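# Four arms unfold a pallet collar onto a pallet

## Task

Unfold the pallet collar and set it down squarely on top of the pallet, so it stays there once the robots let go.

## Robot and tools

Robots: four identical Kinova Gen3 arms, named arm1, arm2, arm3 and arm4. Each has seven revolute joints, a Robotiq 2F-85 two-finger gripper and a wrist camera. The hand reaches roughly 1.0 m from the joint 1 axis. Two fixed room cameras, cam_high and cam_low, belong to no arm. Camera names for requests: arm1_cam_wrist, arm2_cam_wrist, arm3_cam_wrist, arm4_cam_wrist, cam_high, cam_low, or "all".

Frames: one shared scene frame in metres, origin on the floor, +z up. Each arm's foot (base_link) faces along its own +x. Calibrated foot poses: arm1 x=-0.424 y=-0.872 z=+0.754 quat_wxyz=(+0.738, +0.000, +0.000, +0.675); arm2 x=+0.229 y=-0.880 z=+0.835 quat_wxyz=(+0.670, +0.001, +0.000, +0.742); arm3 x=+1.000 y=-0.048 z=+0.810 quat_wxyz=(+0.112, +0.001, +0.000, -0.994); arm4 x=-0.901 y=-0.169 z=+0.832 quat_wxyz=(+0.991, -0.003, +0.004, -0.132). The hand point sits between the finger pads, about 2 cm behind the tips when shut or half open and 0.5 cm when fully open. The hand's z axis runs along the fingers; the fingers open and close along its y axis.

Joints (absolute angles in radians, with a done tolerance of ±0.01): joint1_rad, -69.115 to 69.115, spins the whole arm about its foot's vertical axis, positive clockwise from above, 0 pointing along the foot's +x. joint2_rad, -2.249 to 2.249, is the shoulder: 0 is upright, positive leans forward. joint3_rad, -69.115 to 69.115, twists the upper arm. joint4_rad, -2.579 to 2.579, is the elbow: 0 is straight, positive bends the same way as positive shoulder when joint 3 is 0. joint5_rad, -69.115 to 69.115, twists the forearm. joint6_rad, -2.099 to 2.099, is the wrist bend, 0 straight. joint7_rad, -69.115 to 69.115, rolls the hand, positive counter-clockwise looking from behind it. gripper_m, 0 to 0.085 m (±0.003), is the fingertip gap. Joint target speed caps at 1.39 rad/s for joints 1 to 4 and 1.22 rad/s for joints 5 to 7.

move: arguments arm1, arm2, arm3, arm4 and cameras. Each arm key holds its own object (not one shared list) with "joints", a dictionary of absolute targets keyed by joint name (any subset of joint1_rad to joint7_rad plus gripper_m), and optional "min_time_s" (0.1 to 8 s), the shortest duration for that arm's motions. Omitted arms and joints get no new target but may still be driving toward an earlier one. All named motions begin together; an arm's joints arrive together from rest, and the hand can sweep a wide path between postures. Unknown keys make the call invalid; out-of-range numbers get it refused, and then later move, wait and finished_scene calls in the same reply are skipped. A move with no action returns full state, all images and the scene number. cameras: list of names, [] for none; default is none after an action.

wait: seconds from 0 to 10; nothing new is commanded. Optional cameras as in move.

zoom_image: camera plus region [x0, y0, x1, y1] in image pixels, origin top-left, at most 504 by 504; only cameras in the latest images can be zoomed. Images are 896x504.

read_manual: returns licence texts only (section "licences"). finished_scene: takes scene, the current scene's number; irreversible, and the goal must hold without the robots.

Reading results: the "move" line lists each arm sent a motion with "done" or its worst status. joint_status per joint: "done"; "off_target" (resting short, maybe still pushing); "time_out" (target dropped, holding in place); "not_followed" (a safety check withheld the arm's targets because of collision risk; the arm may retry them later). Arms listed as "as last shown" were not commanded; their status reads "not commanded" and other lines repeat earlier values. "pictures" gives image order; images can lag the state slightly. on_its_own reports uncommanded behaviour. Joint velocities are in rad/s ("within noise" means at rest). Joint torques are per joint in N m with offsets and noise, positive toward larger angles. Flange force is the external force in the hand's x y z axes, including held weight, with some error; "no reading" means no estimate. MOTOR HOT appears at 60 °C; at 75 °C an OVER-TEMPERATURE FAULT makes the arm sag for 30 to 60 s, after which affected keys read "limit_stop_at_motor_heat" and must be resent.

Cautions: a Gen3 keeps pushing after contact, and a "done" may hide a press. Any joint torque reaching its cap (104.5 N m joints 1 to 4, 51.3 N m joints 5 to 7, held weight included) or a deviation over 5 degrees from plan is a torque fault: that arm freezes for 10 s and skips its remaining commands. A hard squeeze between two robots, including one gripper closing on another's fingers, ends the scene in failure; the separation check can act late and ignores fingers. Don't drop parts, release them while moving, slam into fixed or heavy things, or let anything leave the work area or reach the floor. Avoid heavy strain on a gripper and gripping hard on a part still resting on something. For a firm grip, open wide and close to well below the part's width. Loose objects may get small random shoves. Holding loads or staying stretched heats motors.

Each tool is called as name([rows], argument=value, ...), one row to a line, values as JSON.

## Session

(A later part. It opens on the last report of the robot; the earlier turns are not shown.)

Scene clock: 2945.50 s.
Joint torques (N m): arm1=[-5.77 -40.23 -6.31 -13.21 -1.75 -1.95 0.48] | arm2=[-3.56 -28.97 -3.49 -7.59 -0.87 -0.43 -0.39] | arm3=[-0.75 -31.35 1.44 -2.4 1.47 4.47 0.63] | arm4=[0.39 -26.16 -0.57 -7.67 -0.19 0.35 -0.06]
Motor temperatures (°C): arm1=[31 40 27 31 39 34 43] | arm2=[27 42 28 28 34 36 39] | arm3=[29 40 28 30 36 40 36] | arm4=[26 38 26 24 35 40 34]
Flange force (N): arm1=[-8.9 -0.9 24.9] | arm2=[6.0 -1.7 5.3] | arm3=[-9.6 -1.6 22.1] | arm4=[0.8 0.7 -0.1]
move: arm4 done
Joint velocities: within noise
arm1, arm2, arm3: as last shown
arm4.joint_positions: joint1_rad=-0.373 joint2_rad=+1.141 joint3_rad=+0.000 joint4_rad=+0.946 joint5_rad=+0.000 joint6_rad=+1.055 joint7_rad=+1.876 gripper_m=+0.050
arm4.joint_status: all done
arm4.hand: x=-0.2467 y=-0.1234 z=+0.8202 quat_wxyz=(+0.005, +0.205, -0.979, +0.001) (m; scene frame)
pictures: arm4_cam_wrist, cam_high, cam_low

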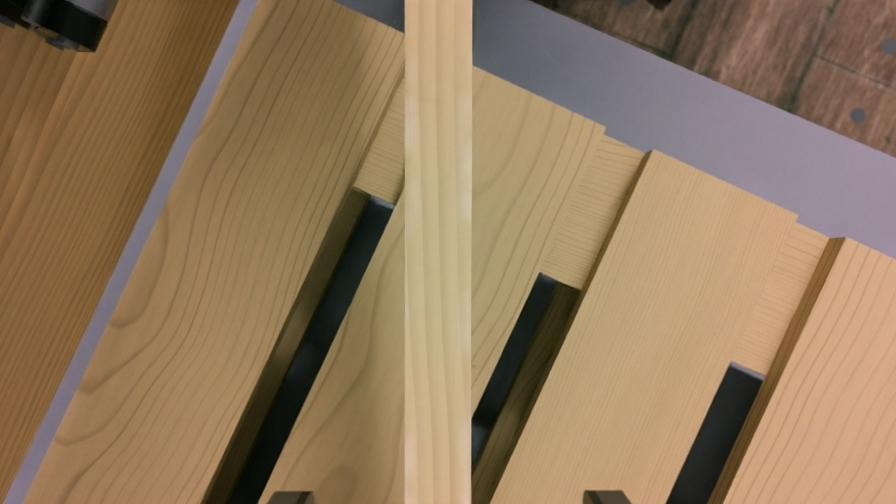

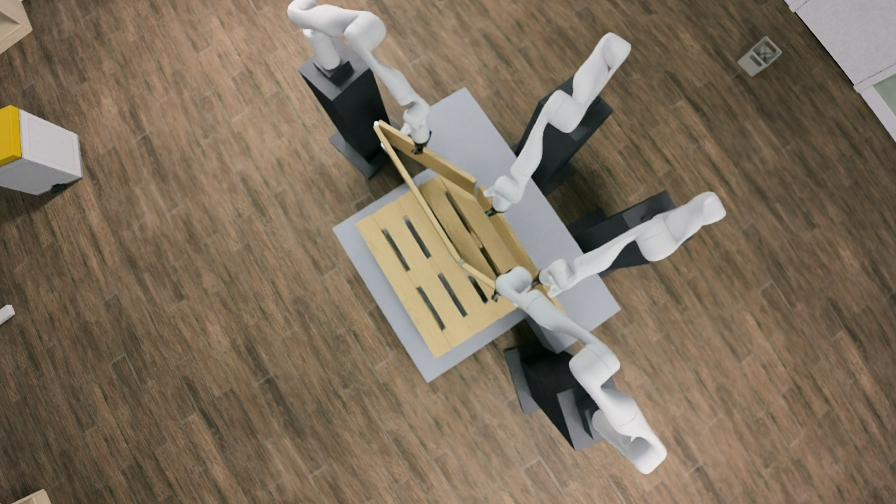

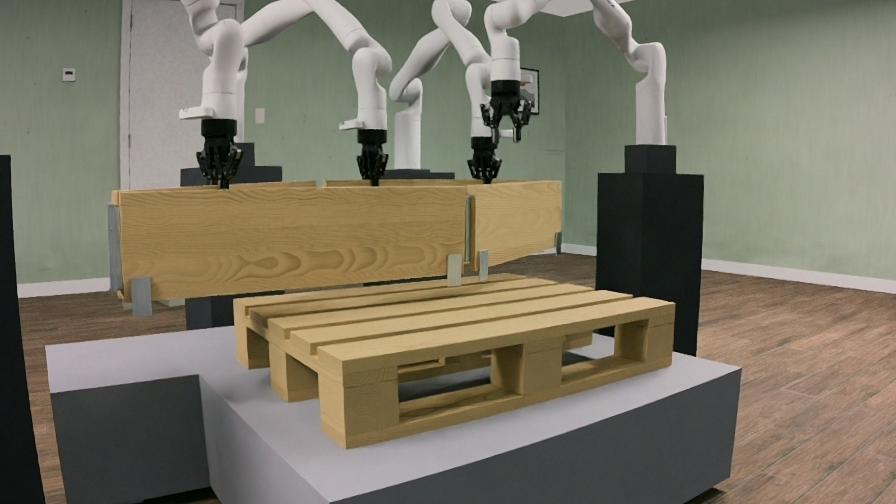

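move(arm4={"joints": {"joint1_rad": -0.3706, "joint2_rad": 1.3708, "joint3_rad": 0, "joint4_rad": 0.8706, "joint5_rad": 0, "joint6_rad": 0.9002, "joint7_rad": 1.8784}, "min_time_s": 2})

move(arm4={"joints": {"gripper_m": 0.0}}, cameras=["arm4_cam_wrist", "arm3_cam_wrist", "cam_high", "cam_low"])

zoom_image(camera="arm3_cam_wrist", region=[100, 240, 600, 504])

zoom_image(camera="cam_low", region=[80, 140, 580, 340])

Scene clock: 3003.63 s.
Joint torques (N m): arm1=[-5.71 -40.28 -6.26 -13.26 -1.78 -1.95 0.55] | arm2=[-3.63 -29.06 -3.52 -7.53 -0.81 -0.45 -0.36] | arm3=[-0.73 -31.36 1.41 -2.43 1.49 4.46 0.62] | arm4=[0.34 -26.73 -0.5 -6.86 -0.15 0.37 -0.01]
Motor temperatures (°C): arm1=[31 41 27 31 39 34 43] | arm2=[27 40 28 28 34 36 39] | arm3=[29 40 28 30 36 40 36] | arm4=[26 37 25 25 35 40 34]
Flange force (N): arm1=[-8.6 -1.0 25.0] | arm2=[5.9 -2.2 5.5] | arm3=[-9.5 -1.6 22.1] | arm4=[0.9 0.8 -0.4]
move: arm4 done
Joint velocities: within noise
arm1, arm2, arm3: as last shown
arm4.joint_positions: joint1_rad=-0.371 joint2_rad=+1.371 joint3_rad=+0.000 joint4_rad=+0.871 joint5_rad=+0.000 joint6_rad=+0.900 joint7_rad=+1.878 gripper_m=+0.050
arm4.joint_status: all done
arm4.hand: x=-0.2450 y=-0.1255 z=+0.6879 quat_wxyz=(+0.005, +0.205, -0.979, +0.001) (m; scene frame)
pictures: none

Scene clock: 3004.50 s.
Joint torques (N m): arm1=[-5.76 -41.52 -6.26 -13.16 -1.64 -1.42 0.64] | arm2=[-3.67 -29.8 -3.52 -8.1 -0.85 -0.44 -0.28] | arm3=[-0.78 -32.2 1.2 -3.12 1.28 4.17 0.51] | arm4=[0.2 -23.39 -2.33 -5.82 -1.45 0.49 0.05]
Motor temperatures (°C): arm1=[31 41 27 31 39 34 43] | arm2=[27 40 28 28 34 36 39] | arm3=[29 40 28 30 36 40 36] | arm4=[26 37 25 25 35 40 34]
Flange force (N): arm1=[-8.7 0.0 28.1] | arm2=[6.4 -0.7 6.4] | arm3=[-8.5 -1.7 22.9] | arm4=[2.6 1.3 -5.6]
move: arm4 off_target
Joint velocities: within noise
arm1, arm2, arm3: as last shown
arm3.hand: x=+0.4507 y=-0.1908 z=+0.6978 quat_wxyz=(-0.001, -0.979, -0.206, -0.001) (m; scene frame)
arm4.joint_positions: joint1_rad=-0.371 joint2_rad=+1.371 joint3_rad=+0.000 joint4_rad=+0.870 joint5_rad=+0.000 joint6_rad=+0.900 joint7_rad=+1.878 gripper_m=+0.018
arm4.joint_status: gripper_m off_target (ended at +0.018, target +0.000)
arm4.hand: x=-0.2450 y=-0.1254 z=+0.6880 quat_wxyz=(+0.005, +0.205, -0.979, +0.001) (m; scene frame)
pictures: arm3_cam_wrist, arm4_cam_wrist, cam_high, cam_low

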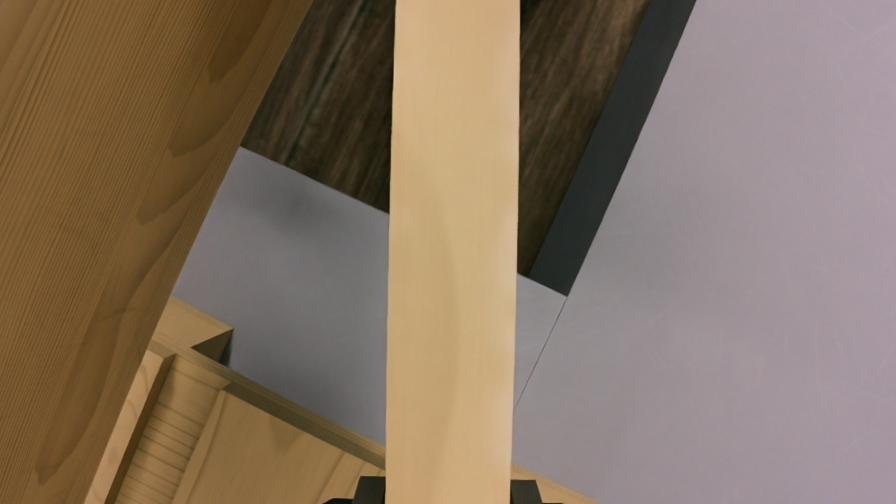

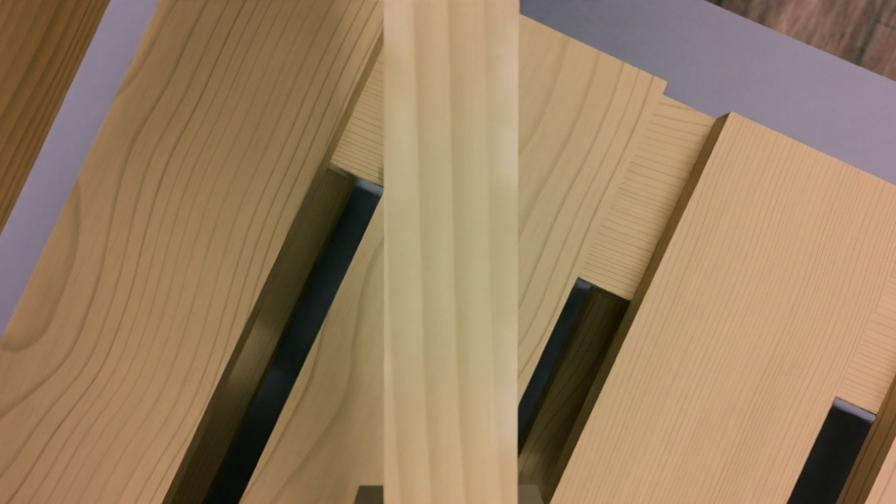

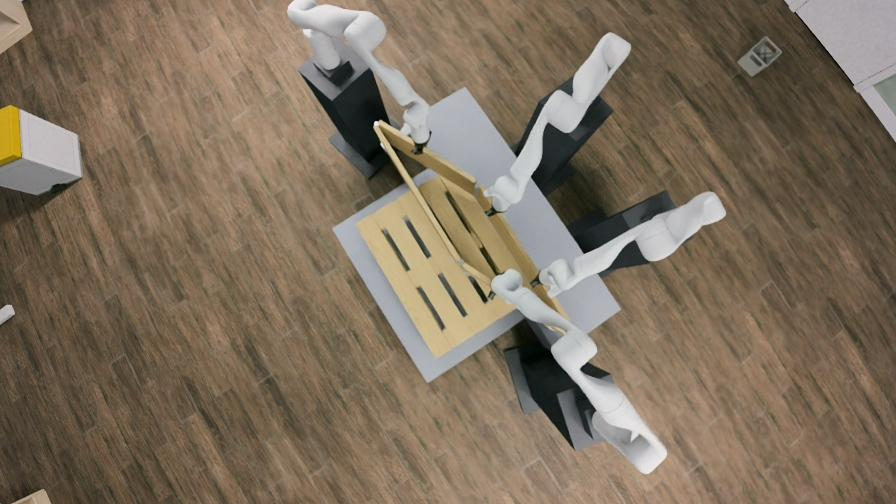

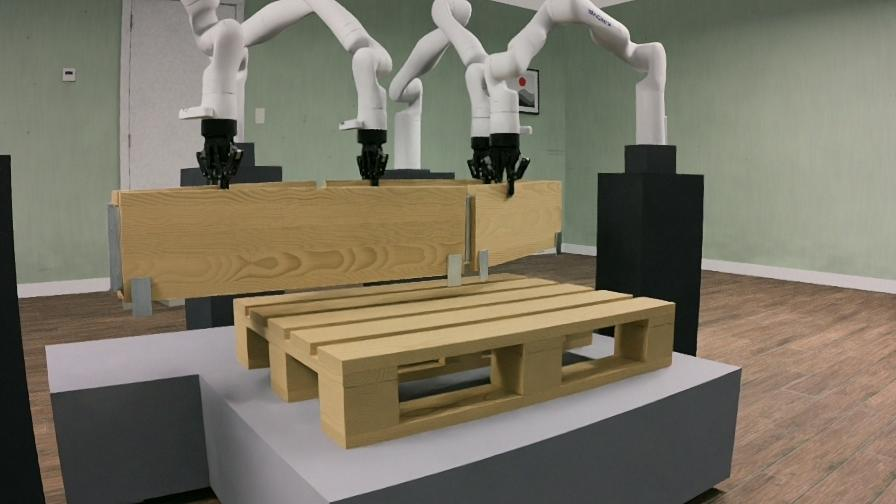

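Scaled by 1.008 from the camera's 896x504 image, which has a finer 1280x720 frame.

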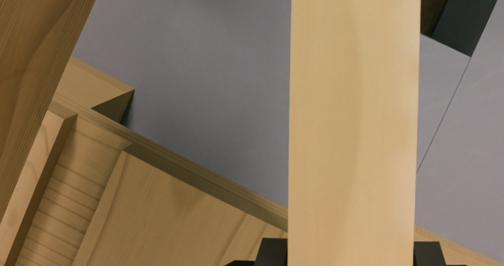

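Scaled by 1.008 from the camera's 896x504 image, which has a finer 1280x720 frame.

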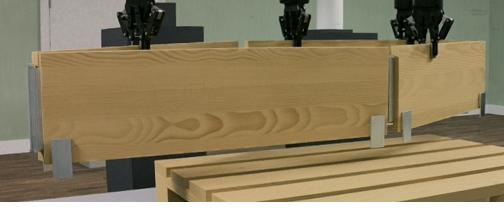

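zoom_image(camera="arm3_cam_wrist", region=[150, 300, 400, 504])

zoom_image(camera="arm4_cam_wrist", region=[500, 0, 896, 220])

Scaled by 2.016 from the camera's 896x504 image, which has a finer 1280x720 frame.

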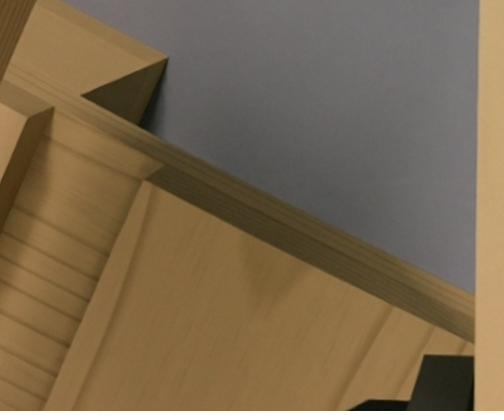

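Scaled by 1.273 from the camera's 896x504 image, which has a finer 1280x720 frame.

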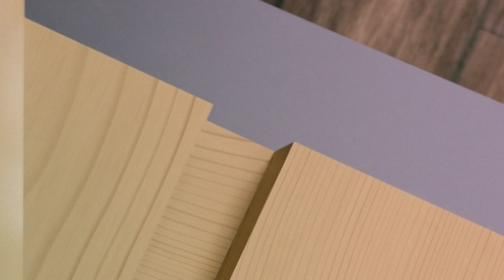

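zoom_image(camera="arm4_cam_wrist", region=[0, 0, 400, 400])

Scaled by 1.260 from the camera's 896x504 image, which has a finer 1280x720 frame.

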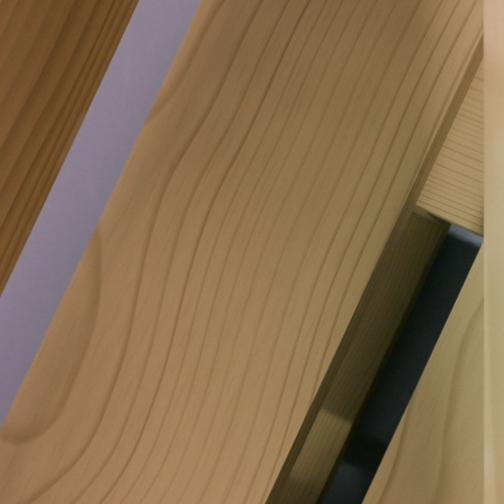

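move(arm1={"joints": {"joint1_rad": 0.1117, "joint2_rad": 1.0849, "joint3_rad": 0, "joint4_rad": 1.3017, "joint5_rad": 0, "joint6_rad": 0.755, "joint7_rad": 0.1795}, "min_time_s": 2}, arm2={"joints": {"joint1_rad": -0.2155, "joint2_rad": 1.2476, "joint3_rad": 0, "joint4_rad": 1.2278, "joint5_rad": 0, "joint6_rad": 0.6662, "joint7_rad": 2.8028}, "min_time_s": 2}, arm3={"joints": {"joint1_rad": 0.0294, "joint2_rad": 1.1254, "joint3_rad": 0, "joint4_rad": 1.4525, "joint5_rad": 0, "joint6_rad": 0.5636, "joint7_rad": 2.0176}, "min_time_s": 2}, arm4={"joints": {"joint1_rad": -0.4814, "joint2_rad": 1.3809, "joint3_rad": 0, "joint4_rad": 0.8421, "joint5_rad": 0, "joint6_rad": 0.9186, "joint7_rad": 1.9961}, "min_time_s": 2}, cameras=["cam_high", "cam_low"])

Scene clock: 3316.47 s.
Joint torques (N m): arm1=[-4.76 -39.33 -5.44 -10.35 -1.43 0.05 0.73] | arm2=[-2.66 -24.95 -2.99 -7.52 -0.59 -1.36 -0.23] | arm3=[-1.2 -31.6 0.73 -1.36 1.14 4.75 0.53] | arm4=[-2.46 -28.54 -3.24 -6.79 -1.45 1.09 0.2]
Motor temperatures (°C): arm1=[31 43 27 30 39 33 43] | arm2=[27 43 28 27 34 36 39] | arm3=[28 39 27 30 36 40 36] | arm4=[26 38 25 24 34 40 34]
Flange force (N): arm1=[-7.9 5.1 26.3] | arm2=[5.6 2.8 -3.0] | arm3=[-9.6 -6.4 25.3] | arm4=[0.3 -3.7 3.6]
move: arm1 done; arm2 done; arm3 done; arm4 done
Joint velocities: within noise
arm1.joint_positions: joint1_rad=+0.112 joint2_rad=+1.085 joint3_rad=+0.000 joint4_rad=+1.302 joint5_rad=+0.000 joint6_rad=+0.755 joint7_rad=+0.179 gripper_m=+0.018
arm1.joint_status: all done
arm1.hand: x=-0.2820 y=-0.3012 z=+0.6944 quat_wxyz=(+0.000, -0.011, -1.000, +0.000) (m; scene frame)
arm2.joint_positions: joint1_rad=-0.216 joint2_rad=+1.248 joint3_rad=+0.000 joint4_rad=+1.228 joint5_rad=+0.000 joint6_rad=+0.666 joint7_rad=+2.803 gripper_m=+0.018
arm2.joint_status: all done
arm2.hand: x=+0.0670 y=-0.3087 z=+0.6967 quat_wxyz=(-0.001, +1.000, -0.010, -0.001) (m; scene frame)
arm3.joint_positions: joint1_rad=+0.029 joint2_rad=+1.125 joint3_rad=+0.000 joint4_rad=+1.453 joint5_rad=+0.000 joint6_rad=+0.564 joint7_rad=+2.018 gripper_m=+0.018
arm3.joint_status: all done
arm3.hand: x=+0.4583 y=-0.1302 z=+0.6978 quat_wxyz=(-0.001, -0.949, -0.316, -0.001) (m; scene frame)
arm4.joint_positions: joint1_rad=-0.481 joint2_rad=+1.381 joint3_rad=+0.000 joint4_rad=+0.842 joint5_rad=+0.000 joint6_rad=+0.919 joint7_rad=+1.996 gripper_m=+0.018
arm4.joint_status: all done
arm4.hand: x=-0.2497 y=-0.0521 z=+0.6881 quat_wxyz=(+0.005, +0.315, -0.949, +0.001) (m; scene frame)
pictures: cam_high, cam_low

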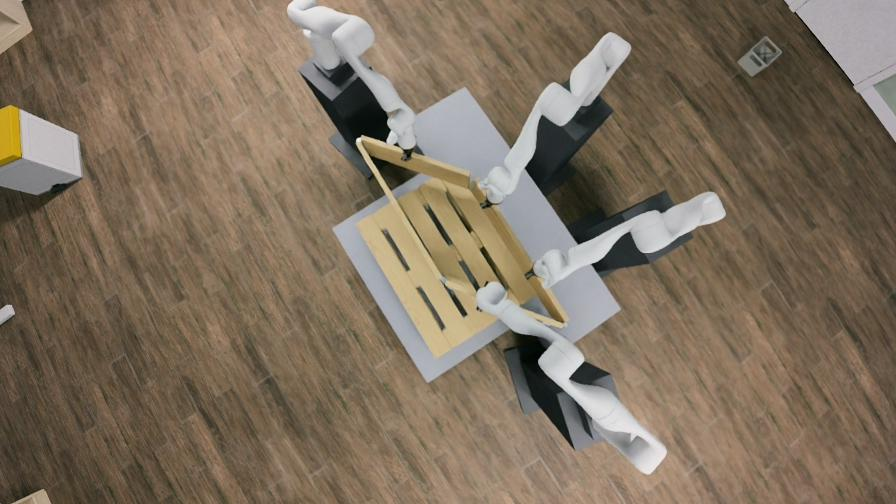

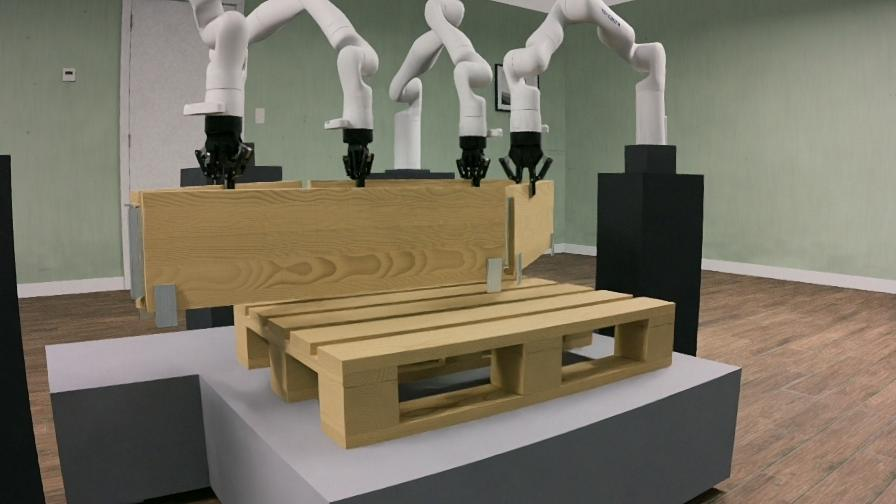

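move(arm1={"joints": {"joint1_rad": 0.1779, "joint2_rad": 1.1031, "joint3_rad": 0, "joint4_rad": 1.2526, "joint5_rad": 0, "joint6_rad": 0.7859, "joint7_rad": 0.2471}, "min_time_s": 2}, arm2={"joints": {"joint1_rad": -0.1499, "joint2_rad": 1.2329, "joint3_rad": 0, "joint4_rad": 1.273, "joint5_rad": 0, "joint6_rad": 0.6357, "joint7_rad": 2.8699}, "min_time_s": 2}, arm3={"joints": {"joint1_rad": 0.1238, "joint2_rad": 1.1251, "joint3_rad": 0, "joint4_rad": 1.4538, "joint5_rad": 0, "joint6_rad": 0.5627, "joint7_rad": 2.3404}, "min_time_s": 2}, arm4={"joints": {"joint1_rad": -0.5788, "joint2_rad": 1.3654, "joint3_rad": 0, "joint4_rad": 0.8831, "joint5_rad": 0, "joint6_rad": 0.8931, "joint7_rad": 2.1271}, "min_time_s": 2})

move(arm1={"joints": {"joint1_rad": 0.2415, "joint2_rad": 1.1266, "joint3_rad": 0, "joint4_rad": 1.1898, "joint5_rad": 0, "joint6_rad": 0.8253, "joint7_rad": 0.3123}, "min_time_s": 2}, arm2={"joints": {"joint1_rad": -0.0822, "joint2_rad": 1.2229, "joint3_rad": 0, "joint4_rad": 1.3046, "joint5_rad": 0, "joint6_rad": 0.6141, "joint7_rad": 2.9392}, "min_time_s": 2}, arm3={"joints": {"joint1_rad": 0.1977, "joint2_rad": 1.1448, "joint3_rad": 0, "joint4_rad": 1.3907, "joint5_rad": 0, "joint6_rad": 0.6061, "joint7_rad": 2.6428}, "min_time_s": 2}, arm4={"joints": {"joint1_rad": -0.6627, "joint2_rad": 1.3274, "joint3_rad": 0, "joint4_rad": 0.9866, "joint5_rad": 0, "joint6_rad": 0.8276, "joint7_rad": 2.2717}, "min_time_s": 2}, cameras=["cam_high", "cam_low"])

Scene clock: 3341.70 s.
Joint torques (N m): arm1=[-4.08 -38.38 -4.78 -10.05 -1.23 0.08 0.81] | arm2=[-1.94 -23.61 -2.18 -6.93 -0.3 -1.49 -0.2] | arm3=[-0.75 -30.17 0.68 0.1 0.95 5.5 0.49] | arm4=[-3.52 -30.6 -3.87 -6.27 -1.62 1.96 0.24]
Motor temperatures (°C): arm1=[31 43 27 30 39 33 43] | arm2=[27 42 28 27 34 36 39] | arm3=[28 39 27 30 36 40 36] | arm4=[26 38 25 24 34 40 34]
Flange force (N): arm1=[-7.1 5.4 23.8] | arm2=[4.1 2.8 -4.9] | arm3=[-9.0 -10.0 24.5] | arm4=[-1.9 -7.2 9.2]
move: arm1 done; arm2 done; arm3 done; arm4 done
Joint velocities: within noise
arm1.joint_positions: joint1_rad=+0.178 joint2_rad=+1.103 joint3_rad=+0.000 joint4_rad=+1.253 joint5_rad=+0.000 joint6_rad=+0.786 joint7_rad=+0.247 gripper_m=+0.018
arm1.joint_status: all done
arm1.hand: x=-0.2419 y=-0.3017 z=+0.6944 quat_wxyz=(+0.000, -0.010, -1.000, +0.000) (m; scene frame)
arm2.joint_positions: joint1_rad=-0.150 joint2_rad=+1.233 joint3_rad=+0.000 joint4_rad=+1.273 joint5_rad=+0.000 joint6_rad=+0.636 joint7_rad=+2.870 gripper_m=+0.018
arm2.joint_status: all done
arm2.hand: x=+0.1071 y=-0.3086 z=+0.6966 quat_wxyz=(-0.001, +1.000, -0.010, -0.001) (m; scene frame)
arm3.joint_positions: joint1_rad=+0.124 joint2_rad=+1.125 joint3_rad=+0.000 joint4_rad=+1.454 joint5_rad=+0.000 joint6_rad=+0.563 joint7_rad=+2.340 gripper_m=+0.018
arm3.joint_status: all done
arm3.hand: x=+0.4532 y=-0.0788 z=+0.6978 quat_wxyz=(-0.001, -0.907, -0.422, -0.001) (m; scene frame)
arm4.joint_positions: joint1_rad=-0.579 joint2_rad=+1.365 joint3_rad=+0.000 joint4_rad=+0.883 joint5_rad=+0.000 joint6_rad=+0.893 joint7_rad=+2.127 gripper_m=+0.018
arm4.joint_status: all done
arm4.hand: x=-0.2701 y=+0.0089 z=+0.6881 quat_wxyz=(+0.005, +0.421, -0.907, +0.000) (m; scene frame)
pictures: none

Scene clock: 3344.03 s.
Joint torques (N m): arm1=[-3.82 -38.4 -4.6 -9.3 -1.24 0.89 0.91] | arm2=[-0.83 -23.03 -1.23 -7.13 0.05 -1.84 -0.09] | arm3=[-0.51 -29.94 0.81 -0.02 1.01 5.92 0.59] | arm4=[-5.11 -31.72 -5.1 -6.58 -1.84 1.62 0.29]
Motor temperatures (°C): arm1=[31 43 27 30 39 33 43] | arm2=[27 42 28 27 34 36 39] | arm3=[28 39 27 30 36 40 36] | arm4=[26 38 25 24 34 40 34]
Flange force (N): arm1=[-7.6 7.4 24.0] | arm2=[2.0 4.4 -6.3] | arm3=[-6.0 -11.8 23.2] | arm4=[0.9 -9.2 11.5]
move: arm1 done; arm2 done; arm3 done; arm4 done
Joint velocities: within noise
arm1.joint_positions: joint1_rad=+0.242 joint2_rad=+1.127 joint3_rad=+0.000 joint4_rad=+1.190 joint5_rad=+0.000 joint6_rad=+0.825 joint7_rad=+0.312 gripper_m=+0.018
arm1.joint_status: all done
arm1.hand: x=-0.2018 y=-0.3022 z=+0.6944 quat_wxyz=(+0.000, -0.009, -1.000, +0.000) (m; scene frame)
arm2.joint_positions: joint1_rad=-0.082 joint2_rad=+1.223 joint3_rad=+0.000 joint4_rad=+1.305 joint5_rad=+0.000 joint6_rad=+0.614 joint7_rad=+2.939 gripper_m=+0.018
arm2.joint_status: all done
arm2.hand: x=+0.1473 y=-0.3085 z=+0.6965 quat_wxyz=(-0.001, +1.000, -0.009, -0.001) (m; scene frame)
arm3.joint_positions: joint1_rad=+0.198 joint2_rad=+1.145 joint3_rad=+0.000 joint4_rad=+1.391 joint5_rad=+0.000 joint6_rad=+0.606 joint7_rad=+2.643 gripper_m=+0.018
arm3.joint_status: all done
arm3.hand: x=+0.4376 y=-0.0387 z=+0.6977 quat_wxyz=(-0.001, -0.853, -0.523, -0.001) (m; scene frame)
arm4.joint_positions: joint1_rad=-0.663 joint2_rad=+1.327 joint3_rad=+0.000 joint4_rad=+0.987 joint5_rad=+0.000 joint6_rad=+0.828 joint7_rad=+2.272 gripper_m=+0.018
arm4.joint_status: all done
arm4.hand: x=-0.3030 y=+0.0547 z=+0.6882 quat_wxyz=(+0.005, +0.522, -0.853, -0.001) (m; scene frame)
pictures: cam_high, cam_low

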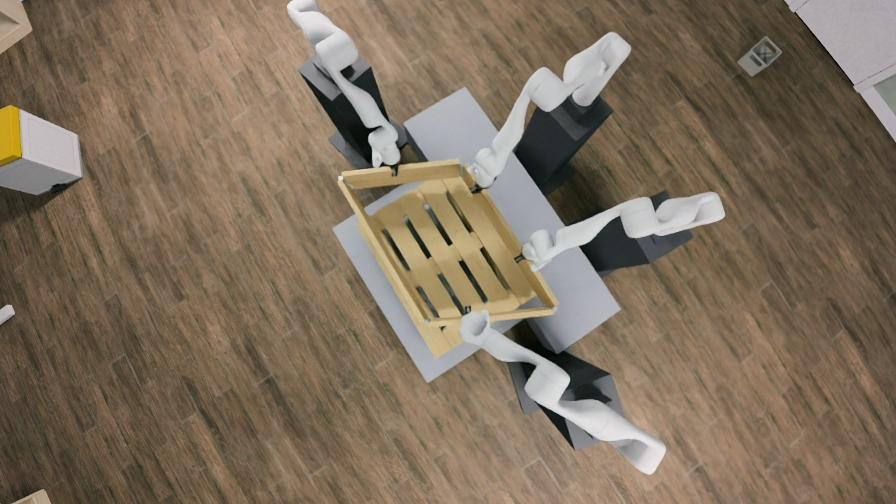

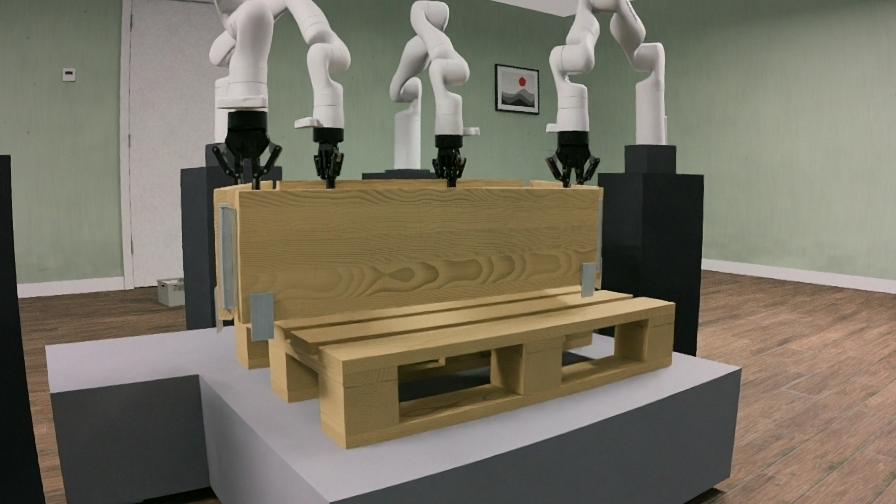

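move(arm1={"joints": {"joint1_rad": 0.3026, "joint2_rad": 1.1566, "joint3_rad": 0, "joint4_rad": 1.1115, "joint5_rad": 0, "joint6_rad": 0.8735, "joint7_rad": 0.375}, "min_time_s": 2}, arm2={"joints": {"joint1_rad": -0.013, "joint2_rad": 1.2169, "joint3_rad": 0, "joint4_rad": 1.3238, "joint5_rad": 0, "joint6_rad": 0.6009, "joint7_rad": 3.0099}, "min_time_s": 2}, arm3={"joints": {"joint1_rad": 0.2437, "joint2_rad": 1.1802, "joint3_rad": 0, "joint4_rad": 1.2828, "joint5_rad": 0, "joint6_rad": 0.6786, "joint7_rad": 2.9172}, "min_time_s": 2}, arm4={"joints": {"joint1_rad": -0.731, "joint2_rad": 1.2748, "joint3_rad": 0, "joint4_rad": 1.1373, "joint5_rad": 0, "joint6_rad": 0.7295, "joint7_rad": 2.4318}, "min_time_s": 2})

move(arm1={"joints": {"joint1_rad": 0.3607, "joint2_rad": 1.1937, "joint3_rad": 0, "joint4_rad": 1.0159, "joint5_rad": 0, "joint6_rad": 0.932, "joint7_rad": 0.4346}, "min_time_s": 2}, arm2={"joints": {"joint1_rad": 0.0571, "joint2_rad": 1.2151, "joint3_rad": 0, "joint4_rad": 1.3298, "joint5_rad": 0, "joint6_rad": 0.5967, "joint7_rad": 3.0816}, "min_time_s": 2}, arm3={"joints": {"joint1_rad": 0.2614, "joint2_rad": 1.2273, "joint3_rad": 0, "joint4_rad": 1.1469, "joint5_rad": 0, "joint6_rad": 0.7674, "joint7_rad": 3.1634}, "min_time_s": 2}, arm4={"joints": {"joint1_rad": -0.7805, "joint2_rad": 1.2163, "joint3_rad": 0, "joint4_rad": 1.3168, "joint5_rad": 0, "joint6_rad": 0.6084, "joint7_rad": 2.6108}, "min_time_s": 2}, cameras=["all"])

zoom_image(camera="cam_high", region=[330, 140, 570, 380])

zoom_image(camera="cam_low", region=[200, 170, 450, 460])

zoom_image(camera="cam_low", region=[450, 150, 700, 400])

Scene clock: 3379.10 s.
Joint torques (N m): arm1=[-3.25 -39 -4.03 -9.45 -1.08 1.17 1.03] | arm2=[-0.53 -23.95 -0.83 -7.82 0.27 -2.22 0.01] | arm3=[-0.72 -30.23 0.81 -0.88 1.21 6.02 0.77] | arm4=[-5.96 -31.02 -6.24 -5.74 -1.97 1.58 0.44]
Motor temperatures (°C): arm1=[31 43 27 30 39 33 43] | arm2=[27 40 28 27 34 36 39] | arm3=[28 39 27 30 36 41 36] | arm4=[26 41 26 24 35 40 34]
Flange force (N): arm1=[-7.3 8.3 24.0] | arm2=[1.0 5.4 -5.4] | arm3=[-2.5 -12.3 21.4] | arm4=[3.4 -10.1 12.3]
move: arm1 done; arm2 done; arm3 done; arm4 done
Joint velocities: within noise
arm1.joint_positions: joint1_rad=+0.303 joint2_rad=+1.157 joint3_rad=+0.000 joint4_rad=+1.111 joint5_rad=+0.000 joint6_rad=+0.873 joint7_rad=+0.375 gripper_m=+0.018
arm1.joint_status: all done
arm1.hand: x=-0.1616 y=-0.3026 z=+0.6943 quat_wxyz=(+0.000, -0.008, -1.000, +0.000) (m; scene frame)
arm2.joint_positions: joint1_rad=-0.013 joint2_rad=+1.217 joint3_rad=+0.000 joint4_rad=+1.324 joint5_rad=+0.000 joint6_rad=+0.601 joint7_rad=+3.010 gripper_m=+0.018
arm2.joint_status: all done
arm2.hand: x=+0.1875 y=-0.3085 z=+0.6965 quat_wxyz=(-0.001, +1.000, -0.008, -0.001) (m; scene frame)
arm3.joint_positions: joint1_rad=+0.244 joint2_rad=+1.180 joint3_rad=+0.000 joint4_rad=+1.283 joint5_rad=+0.000 joint6_rad=+0.679 joint7_rad=+2.917 gripper_m=+0.018
arm3.joint_status: all done
arm3.hand: x=+0.4145 y=-0.0124 z=+0.6976 quat_wxyz=(-0.001, -0.788, -0.616, +0.000) (m; scene frame)
arm4.joint_positions: joint1_rad=-0.731 joint2_rad=+1.275 joint3_rad=+0.000 joint4_rad=+1.137 joint5_rad=+0.000 joint6_rad=+0.729 joint7_rad=+2.432 gripper_m=+0.018
arm4.joint_status: all done
arm4.hand: x=-0.3446 y=+0.0826 z=+0.6881 quat_wxyz=(+0.005, +0.616, -0.788, -0.001) (m; scene frame)
pictures: none

Scene clock: 3381.43 s.
Joint torques (N m): arm1=[-2.46 -39.61 -3.27 -9.54 -0.83 1.61 1.17] | arm2=[-0.37 -25.12 -0.9 -8.81 0.32 -2.65 0.12] | arm3=[-1.6 -30.44 0.24 -1.72 1.17 6.23 0.97] | arm4=[-6.43 -30.03 -7.48 -4.91 -1.85 1.48 0.69]
Motor temperatures (°C): arm1=[31 43 27 30 39 33 43] | arm2=[27 40 28 27 34 36 39] | arm3=[28 39 27 30 36 41 36] | arm4=[26 41 26 24 35 40 34]
Flange force (N): arm1=[-7.0 9.7 24.1] | arm2=[0.1 7.0 -4.3] | arm3=[1.7 -11.6 19.5] | arm4=[6.4 -8.8 13.2]
move: arm1 done; arm2 done; arm3 done; arm4 done
Joint velocities: within noise
arm1.joint_positions: joint1_rad=+0.361 joint2_rad=+1.194 joint3_rad=+0.000 joint4_rad=+1.016 joint5_rad=+0.000 joint6_rad=+0.932 joint7_rad=+0.435 gripper_m=+0.018
arm1.joint_status: all done
arm1.hand: x=-0.1214 y=-0.3031 z=+0.6943 quat_wxyz=(+0.000, -0.008, -1.000, +0.000) (m; scene frame)
arm2.joint_positions: joint1_rad=+0.057 joint2_rad=+1.215 joint3_rad=+0.000 joint4_rad=+1.330 joint5_rad=+0.000 joint6_rad=+0.597 joint7_rad=+3.082 gripper_m=+0.018
arm2.joint_status: all done
arm2.hand: x=+0.2277 y=-0.3083 z=+0.6964 quat_wxyz=(-0.001, +1.000, -0.007, -0.001) (m; scene frame)
arm3.joint_positions: joint1_rad=+0.261 joint2_rad=+1.227 joint3_rad=+0.000 joint4_rad=+1.147 joint5_rad=+0.000 joint6_rad=+0.767 joint7_rad=+3.163 gripper_m=+0.018
arm3.joint_status: all done
arm3.hand: x=+0.3872 y=-0.0010 z=+0.6975 quat_wxyz=(-0.001, -0.712, -0.702, +0.000) (m; scene frame)
arm4.joint_positions: joint1_rad=-0.780 joint2_rad=+1.216 joint3_rad=+0.000 joint4_rad=+1.317 joint5_rad=+0.000 joint6_rad=+0.608 joint7_rad=+2.611 gripper_m=+0.018
arm4.joint_status: all done
arm4.hand: x=-0.3905 y=+0.0914 z=+0.6883 quat_wxyz=(+0.005, +0.701, -0.713, -0.002) (m; scene frame)
pictures: arm1_cam_wrist, arm2_cam_wrist, arm3_cam_wrist, arm4_cam_wrist, cam_high, cam_low

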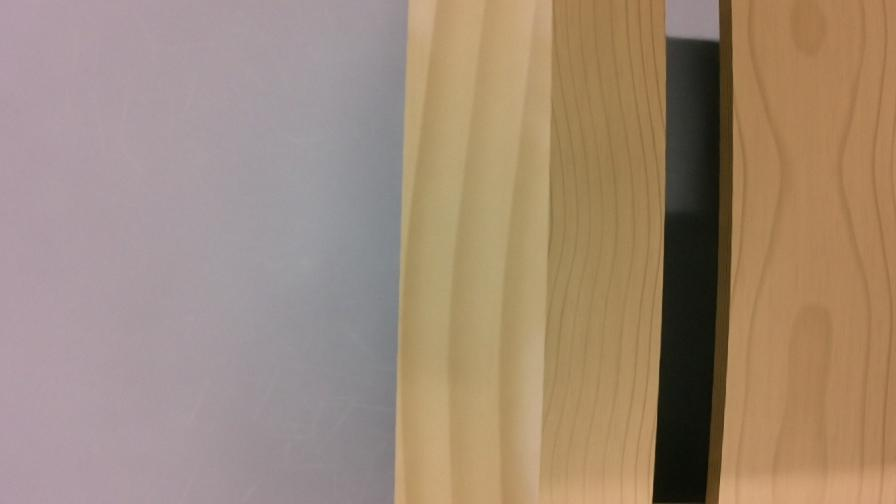

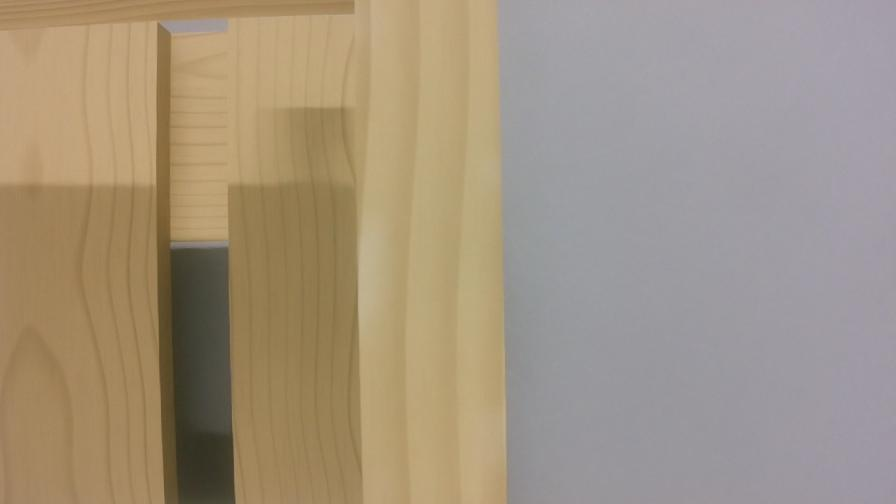

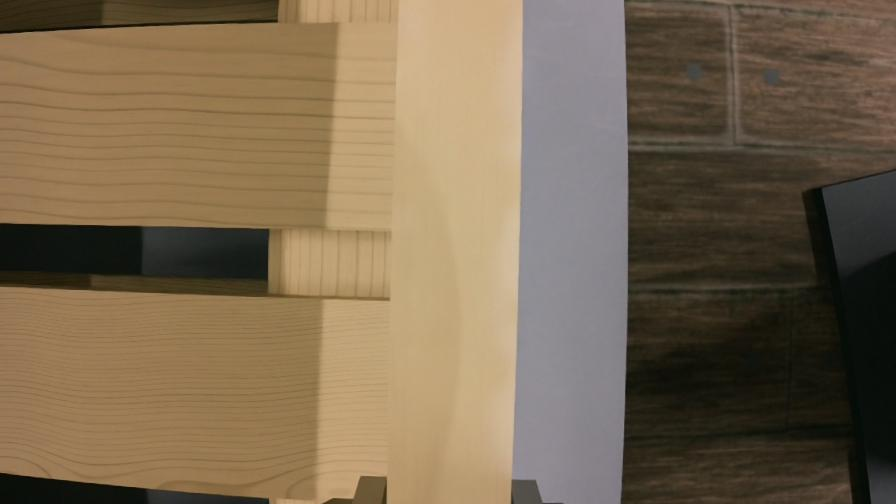

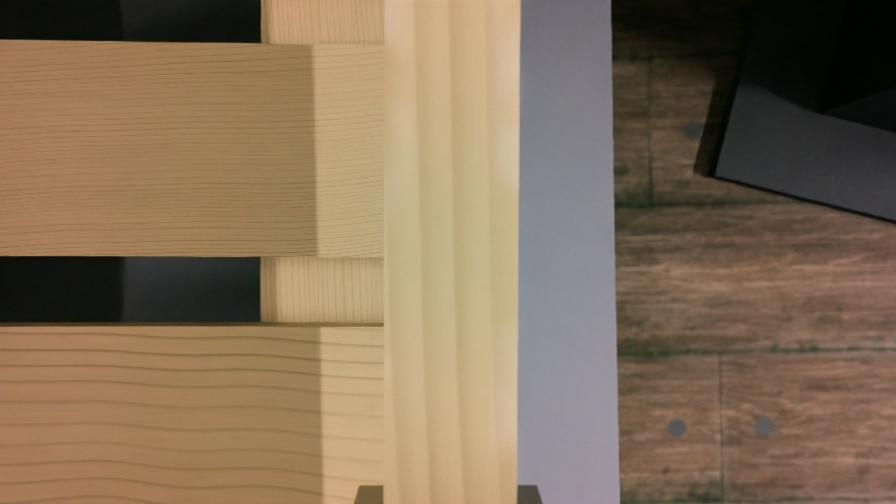

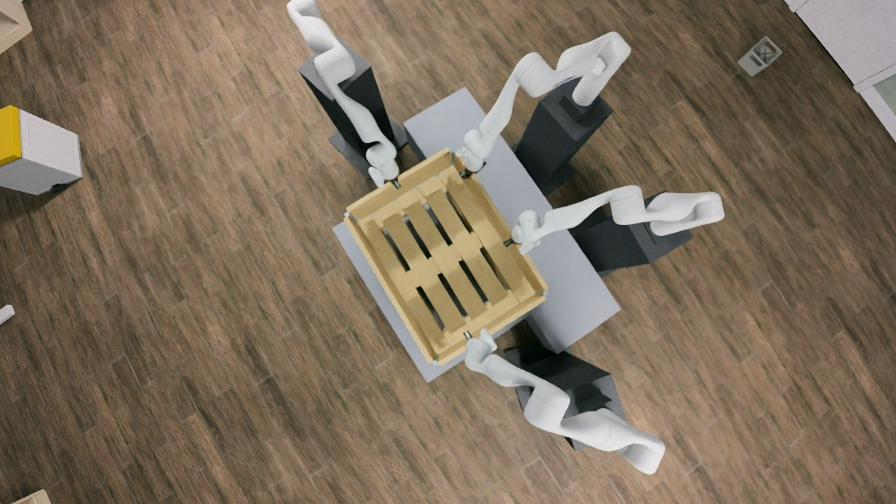

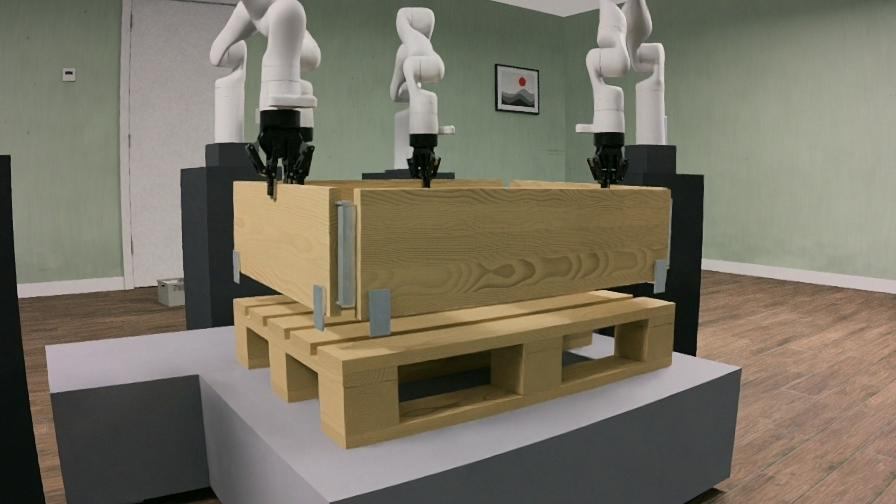

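Scaled by 2.100 from the camera's 896x504 image, which has a finer 1280x720 frame.

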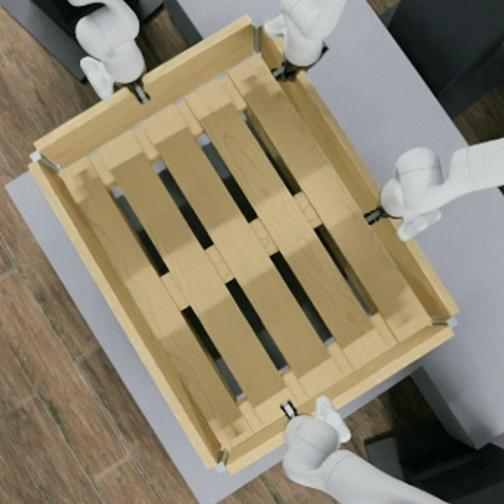

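Scaled by 1.738 from the camera's 896x504 image, which has a finer 1280x720 frame.

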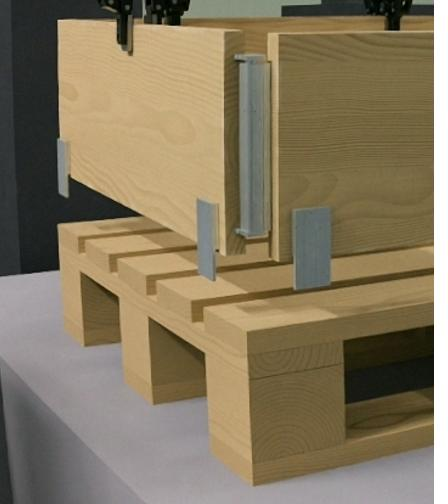

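Scaled by 2.016 from the camera's 896x504 image, which has a finer 1280x720 frame.

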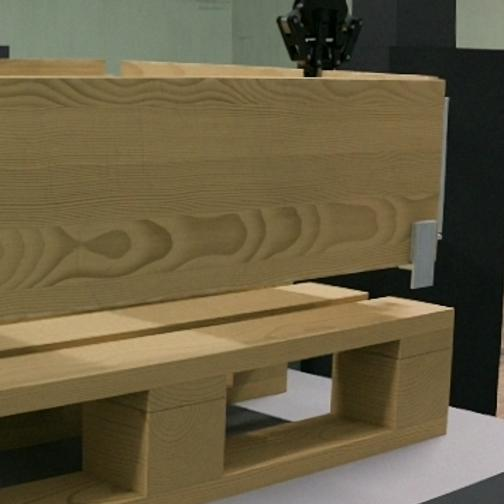

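move(arm1={"joints": {"joint2_rad": 1.2369, "joint4_rad": 1.0047, "joint6_rad": 0.9}, "min_time_s": 1.5}, arm2={"joints": {"joint2_rad": 1.2666, "joint4_rad": 1.3042, "joint6_rad": 0.5708}, "min_time_s": 1.5}, arm3={"joints": {"joint2_rad": 1.2753, "joint4_rad": 1.1256, "joint6_rad": 0.7408}, "min_time_s": 1.5}, arm4={"joints": {"joint2_rad": 1.2679, "joint4_rad": 1.2903, "joint6_rad": 0.5834}, "min_time_s": 1.5}, cameras=["cam_low", "cam_high"])

zoom_image(camera="cam_low", region=[290, 260, 430, 400])

zoom_image(camera="cam_low", region=[600, 220, 720, 340])

zoom_image(camera="cam_low", region=[210, 240, 330, 360])

Scene clock: 3465.03 s.
Joint torques (N m): arm1=[-1.74 -38.98 -2.71 -8.06 -0.54 2.19 1.13] | arm2=[-0.06 -25.04 -0.37 -9.25 0.38 -2.96 0.03] | arm3=[-1.91 -31.59 0.03 -2.43 1.03 5.73 0.95] | arm4=[-6.58 -30.13 -7.82 -4.99 -1.93 1.34 0.61]
Motor temperatures (°C): arm1=[31 43 27 30 38 33 43] | arm2=[27 38 28 27 34 36 39] | arm3=[28 38 27 30 36 41 36] | arm4=[27 45 26 24 34 40 34]
Flange force (N): arm1=[-7.4 12.8 24.5] | arm2=[-0.2 9.1 -6.1] | arm3=[2.1 -10.1 20.5] | arm4=[7.3 -8.0 12.8]
move: arm1 done; arm2 done; arm3 done; arm4 done
Joint velocities: within noise
arm1.joint_positions: joint1_rad=+0.361 joint2_rad=+1.237 joint3_rad=+0.000 joint4_rad=+1.005 joint5_rad=+0.000 joint6_rad=+0.900 joint7_rad=+0.435 gripper_m=+0.018
arm1.joint_status: all done
arm1.hand: x=-0.1213 y=-0.3030 z=+0.6693 quat_wxyz=(+0.000, -0.008, -1.000, +0.000) (m; scene frame)
arm2.joint_positions: joint1_rad=+0.057 joint2_rad=+1.267 joint3_rad=+0.000 joint4_rad=+1.304 joint5_rad=+0.000 joint6_rad=+0.571 joint7_rad=+3.082 gripper_m=+0.018
arm2.joint_status: all done
arm2.hand: x=+0.2277 y=-0.3081 z=+0.6714 quat_wxyz=(-0.001, +1.000, -0.007, -0.001) (m; scene frame)
arm3.joint_positions: joint1_rad=+0.261 joint2_rad=+1.275 joint3_rad=+0.000 joint4_rad=+1.126 joint5_rad=+0.000 joint6_rad=+0.741 joint7_rad=+3.163 gripper_m=+0.018
arm3.joint_status: all done
arm3.hand: x=+0.3871 y=-0.0010 z=+0.6726 quat_wxyz=(-0.001, -0.712, -0.702, +0.000) (m; scene frame)
arm4.joint_positions: joint1_rad=-0.780 joint2_rad=+1.268 joint3_rad=+0.000 joint4_rad=+1.290 joint5_rad=+0.000 joint6_rad=+0.583 joint7_rad=+2.611 gripper_m=+0.018
arm4.joint_status: all done
arm4.hand: x=-0.3904 y=+0.0915 z=+0.6633 quat_wxyz=(+0.005, +0.701, -0.713, -0.002) (m; scene frame)
pictures: cam_high, cam_low

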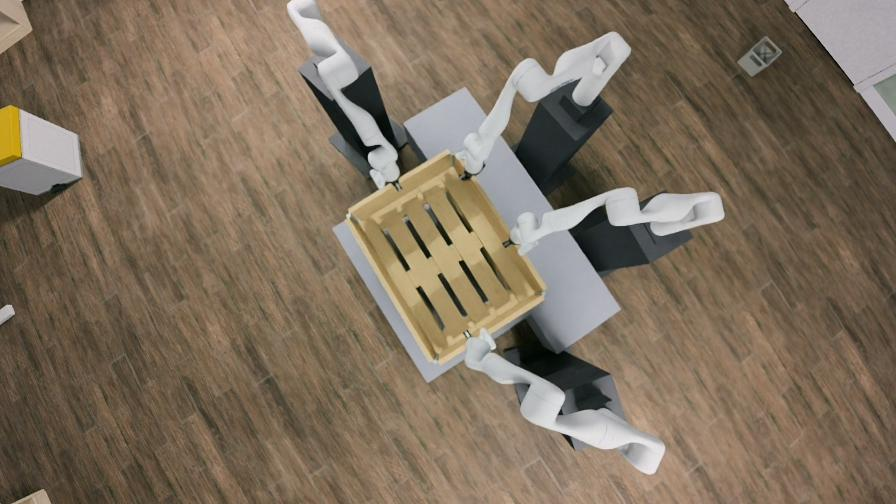

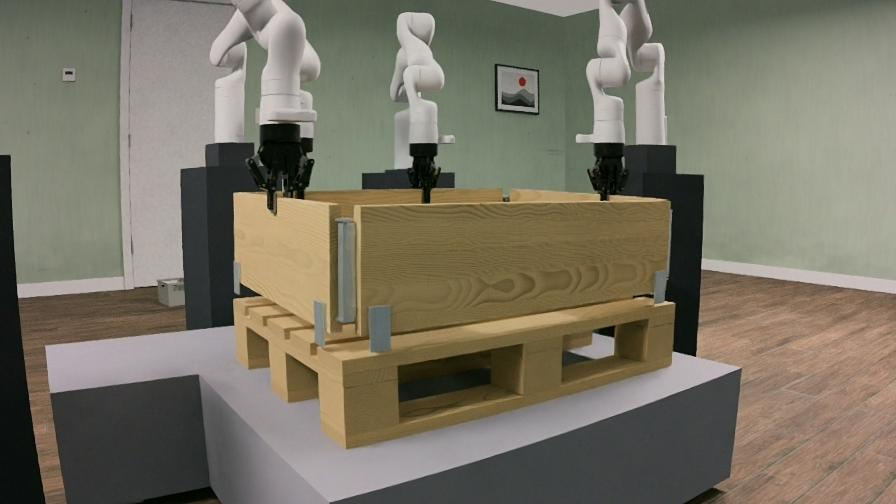

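Scaled by 3.600 from the camera's 896x504 image, which has a finer 1280x720 frame.

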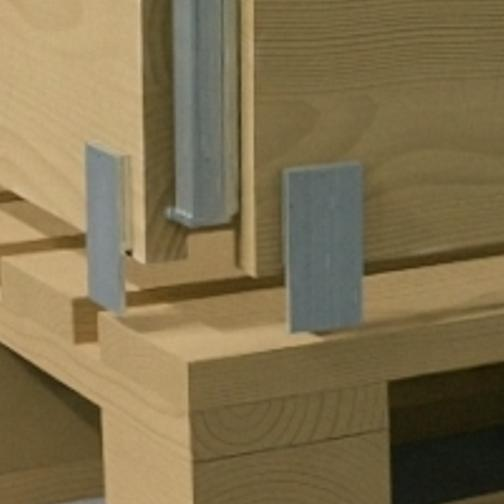

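Scaled by 4.200 from the camera's 896x504 image, which has a finer 1280x720 frame.

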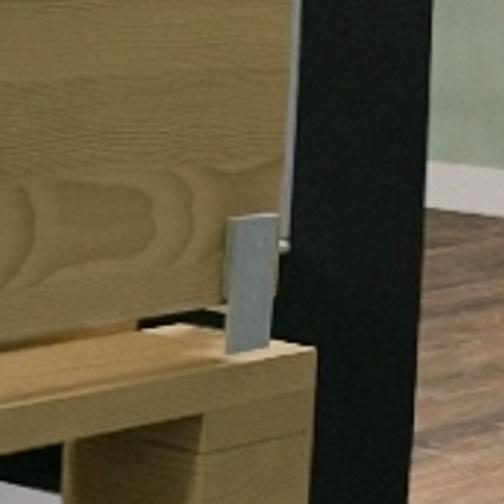

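Scaled by 4.200 from the camera's 896x504 image, which has a finer 1280x720 frame.

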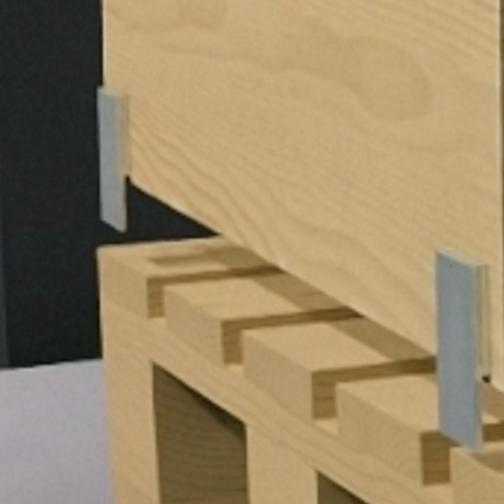

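zoom_image(camera="cam_low", region=[310, 300, 400, 390])

zoom_image(camera="cam_low", region=[630, 180, 700, 320])

zoom_image(camera="cam_low", region=[220, 180, 290, 320])

zoom_image(camera="cam_low", region=[310, 190, 400, 300])

Scaled by 5.600 from the camera's 896x504 image, which has a finer 1280x720 frame.

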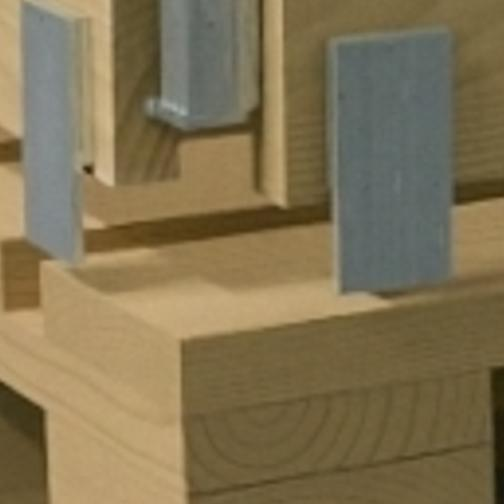

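Scaled by 3.600 from the camera's 896x504 image, which has a finer 1280x720 frame.

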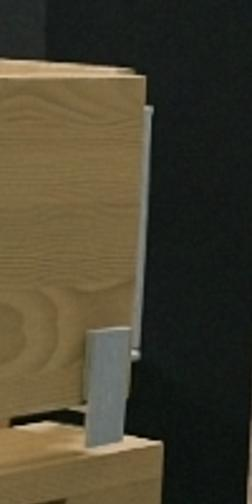

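Scaled by 3.600 from the camera's 896x504 image, which has a finer 1280x720 frame.

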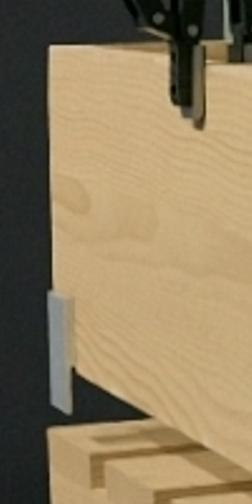

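Scaled by 4.582 from the camera's 896x504 image, which has a finer 1280x720 frame.

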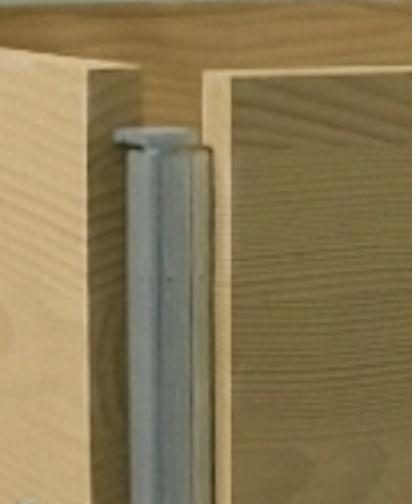

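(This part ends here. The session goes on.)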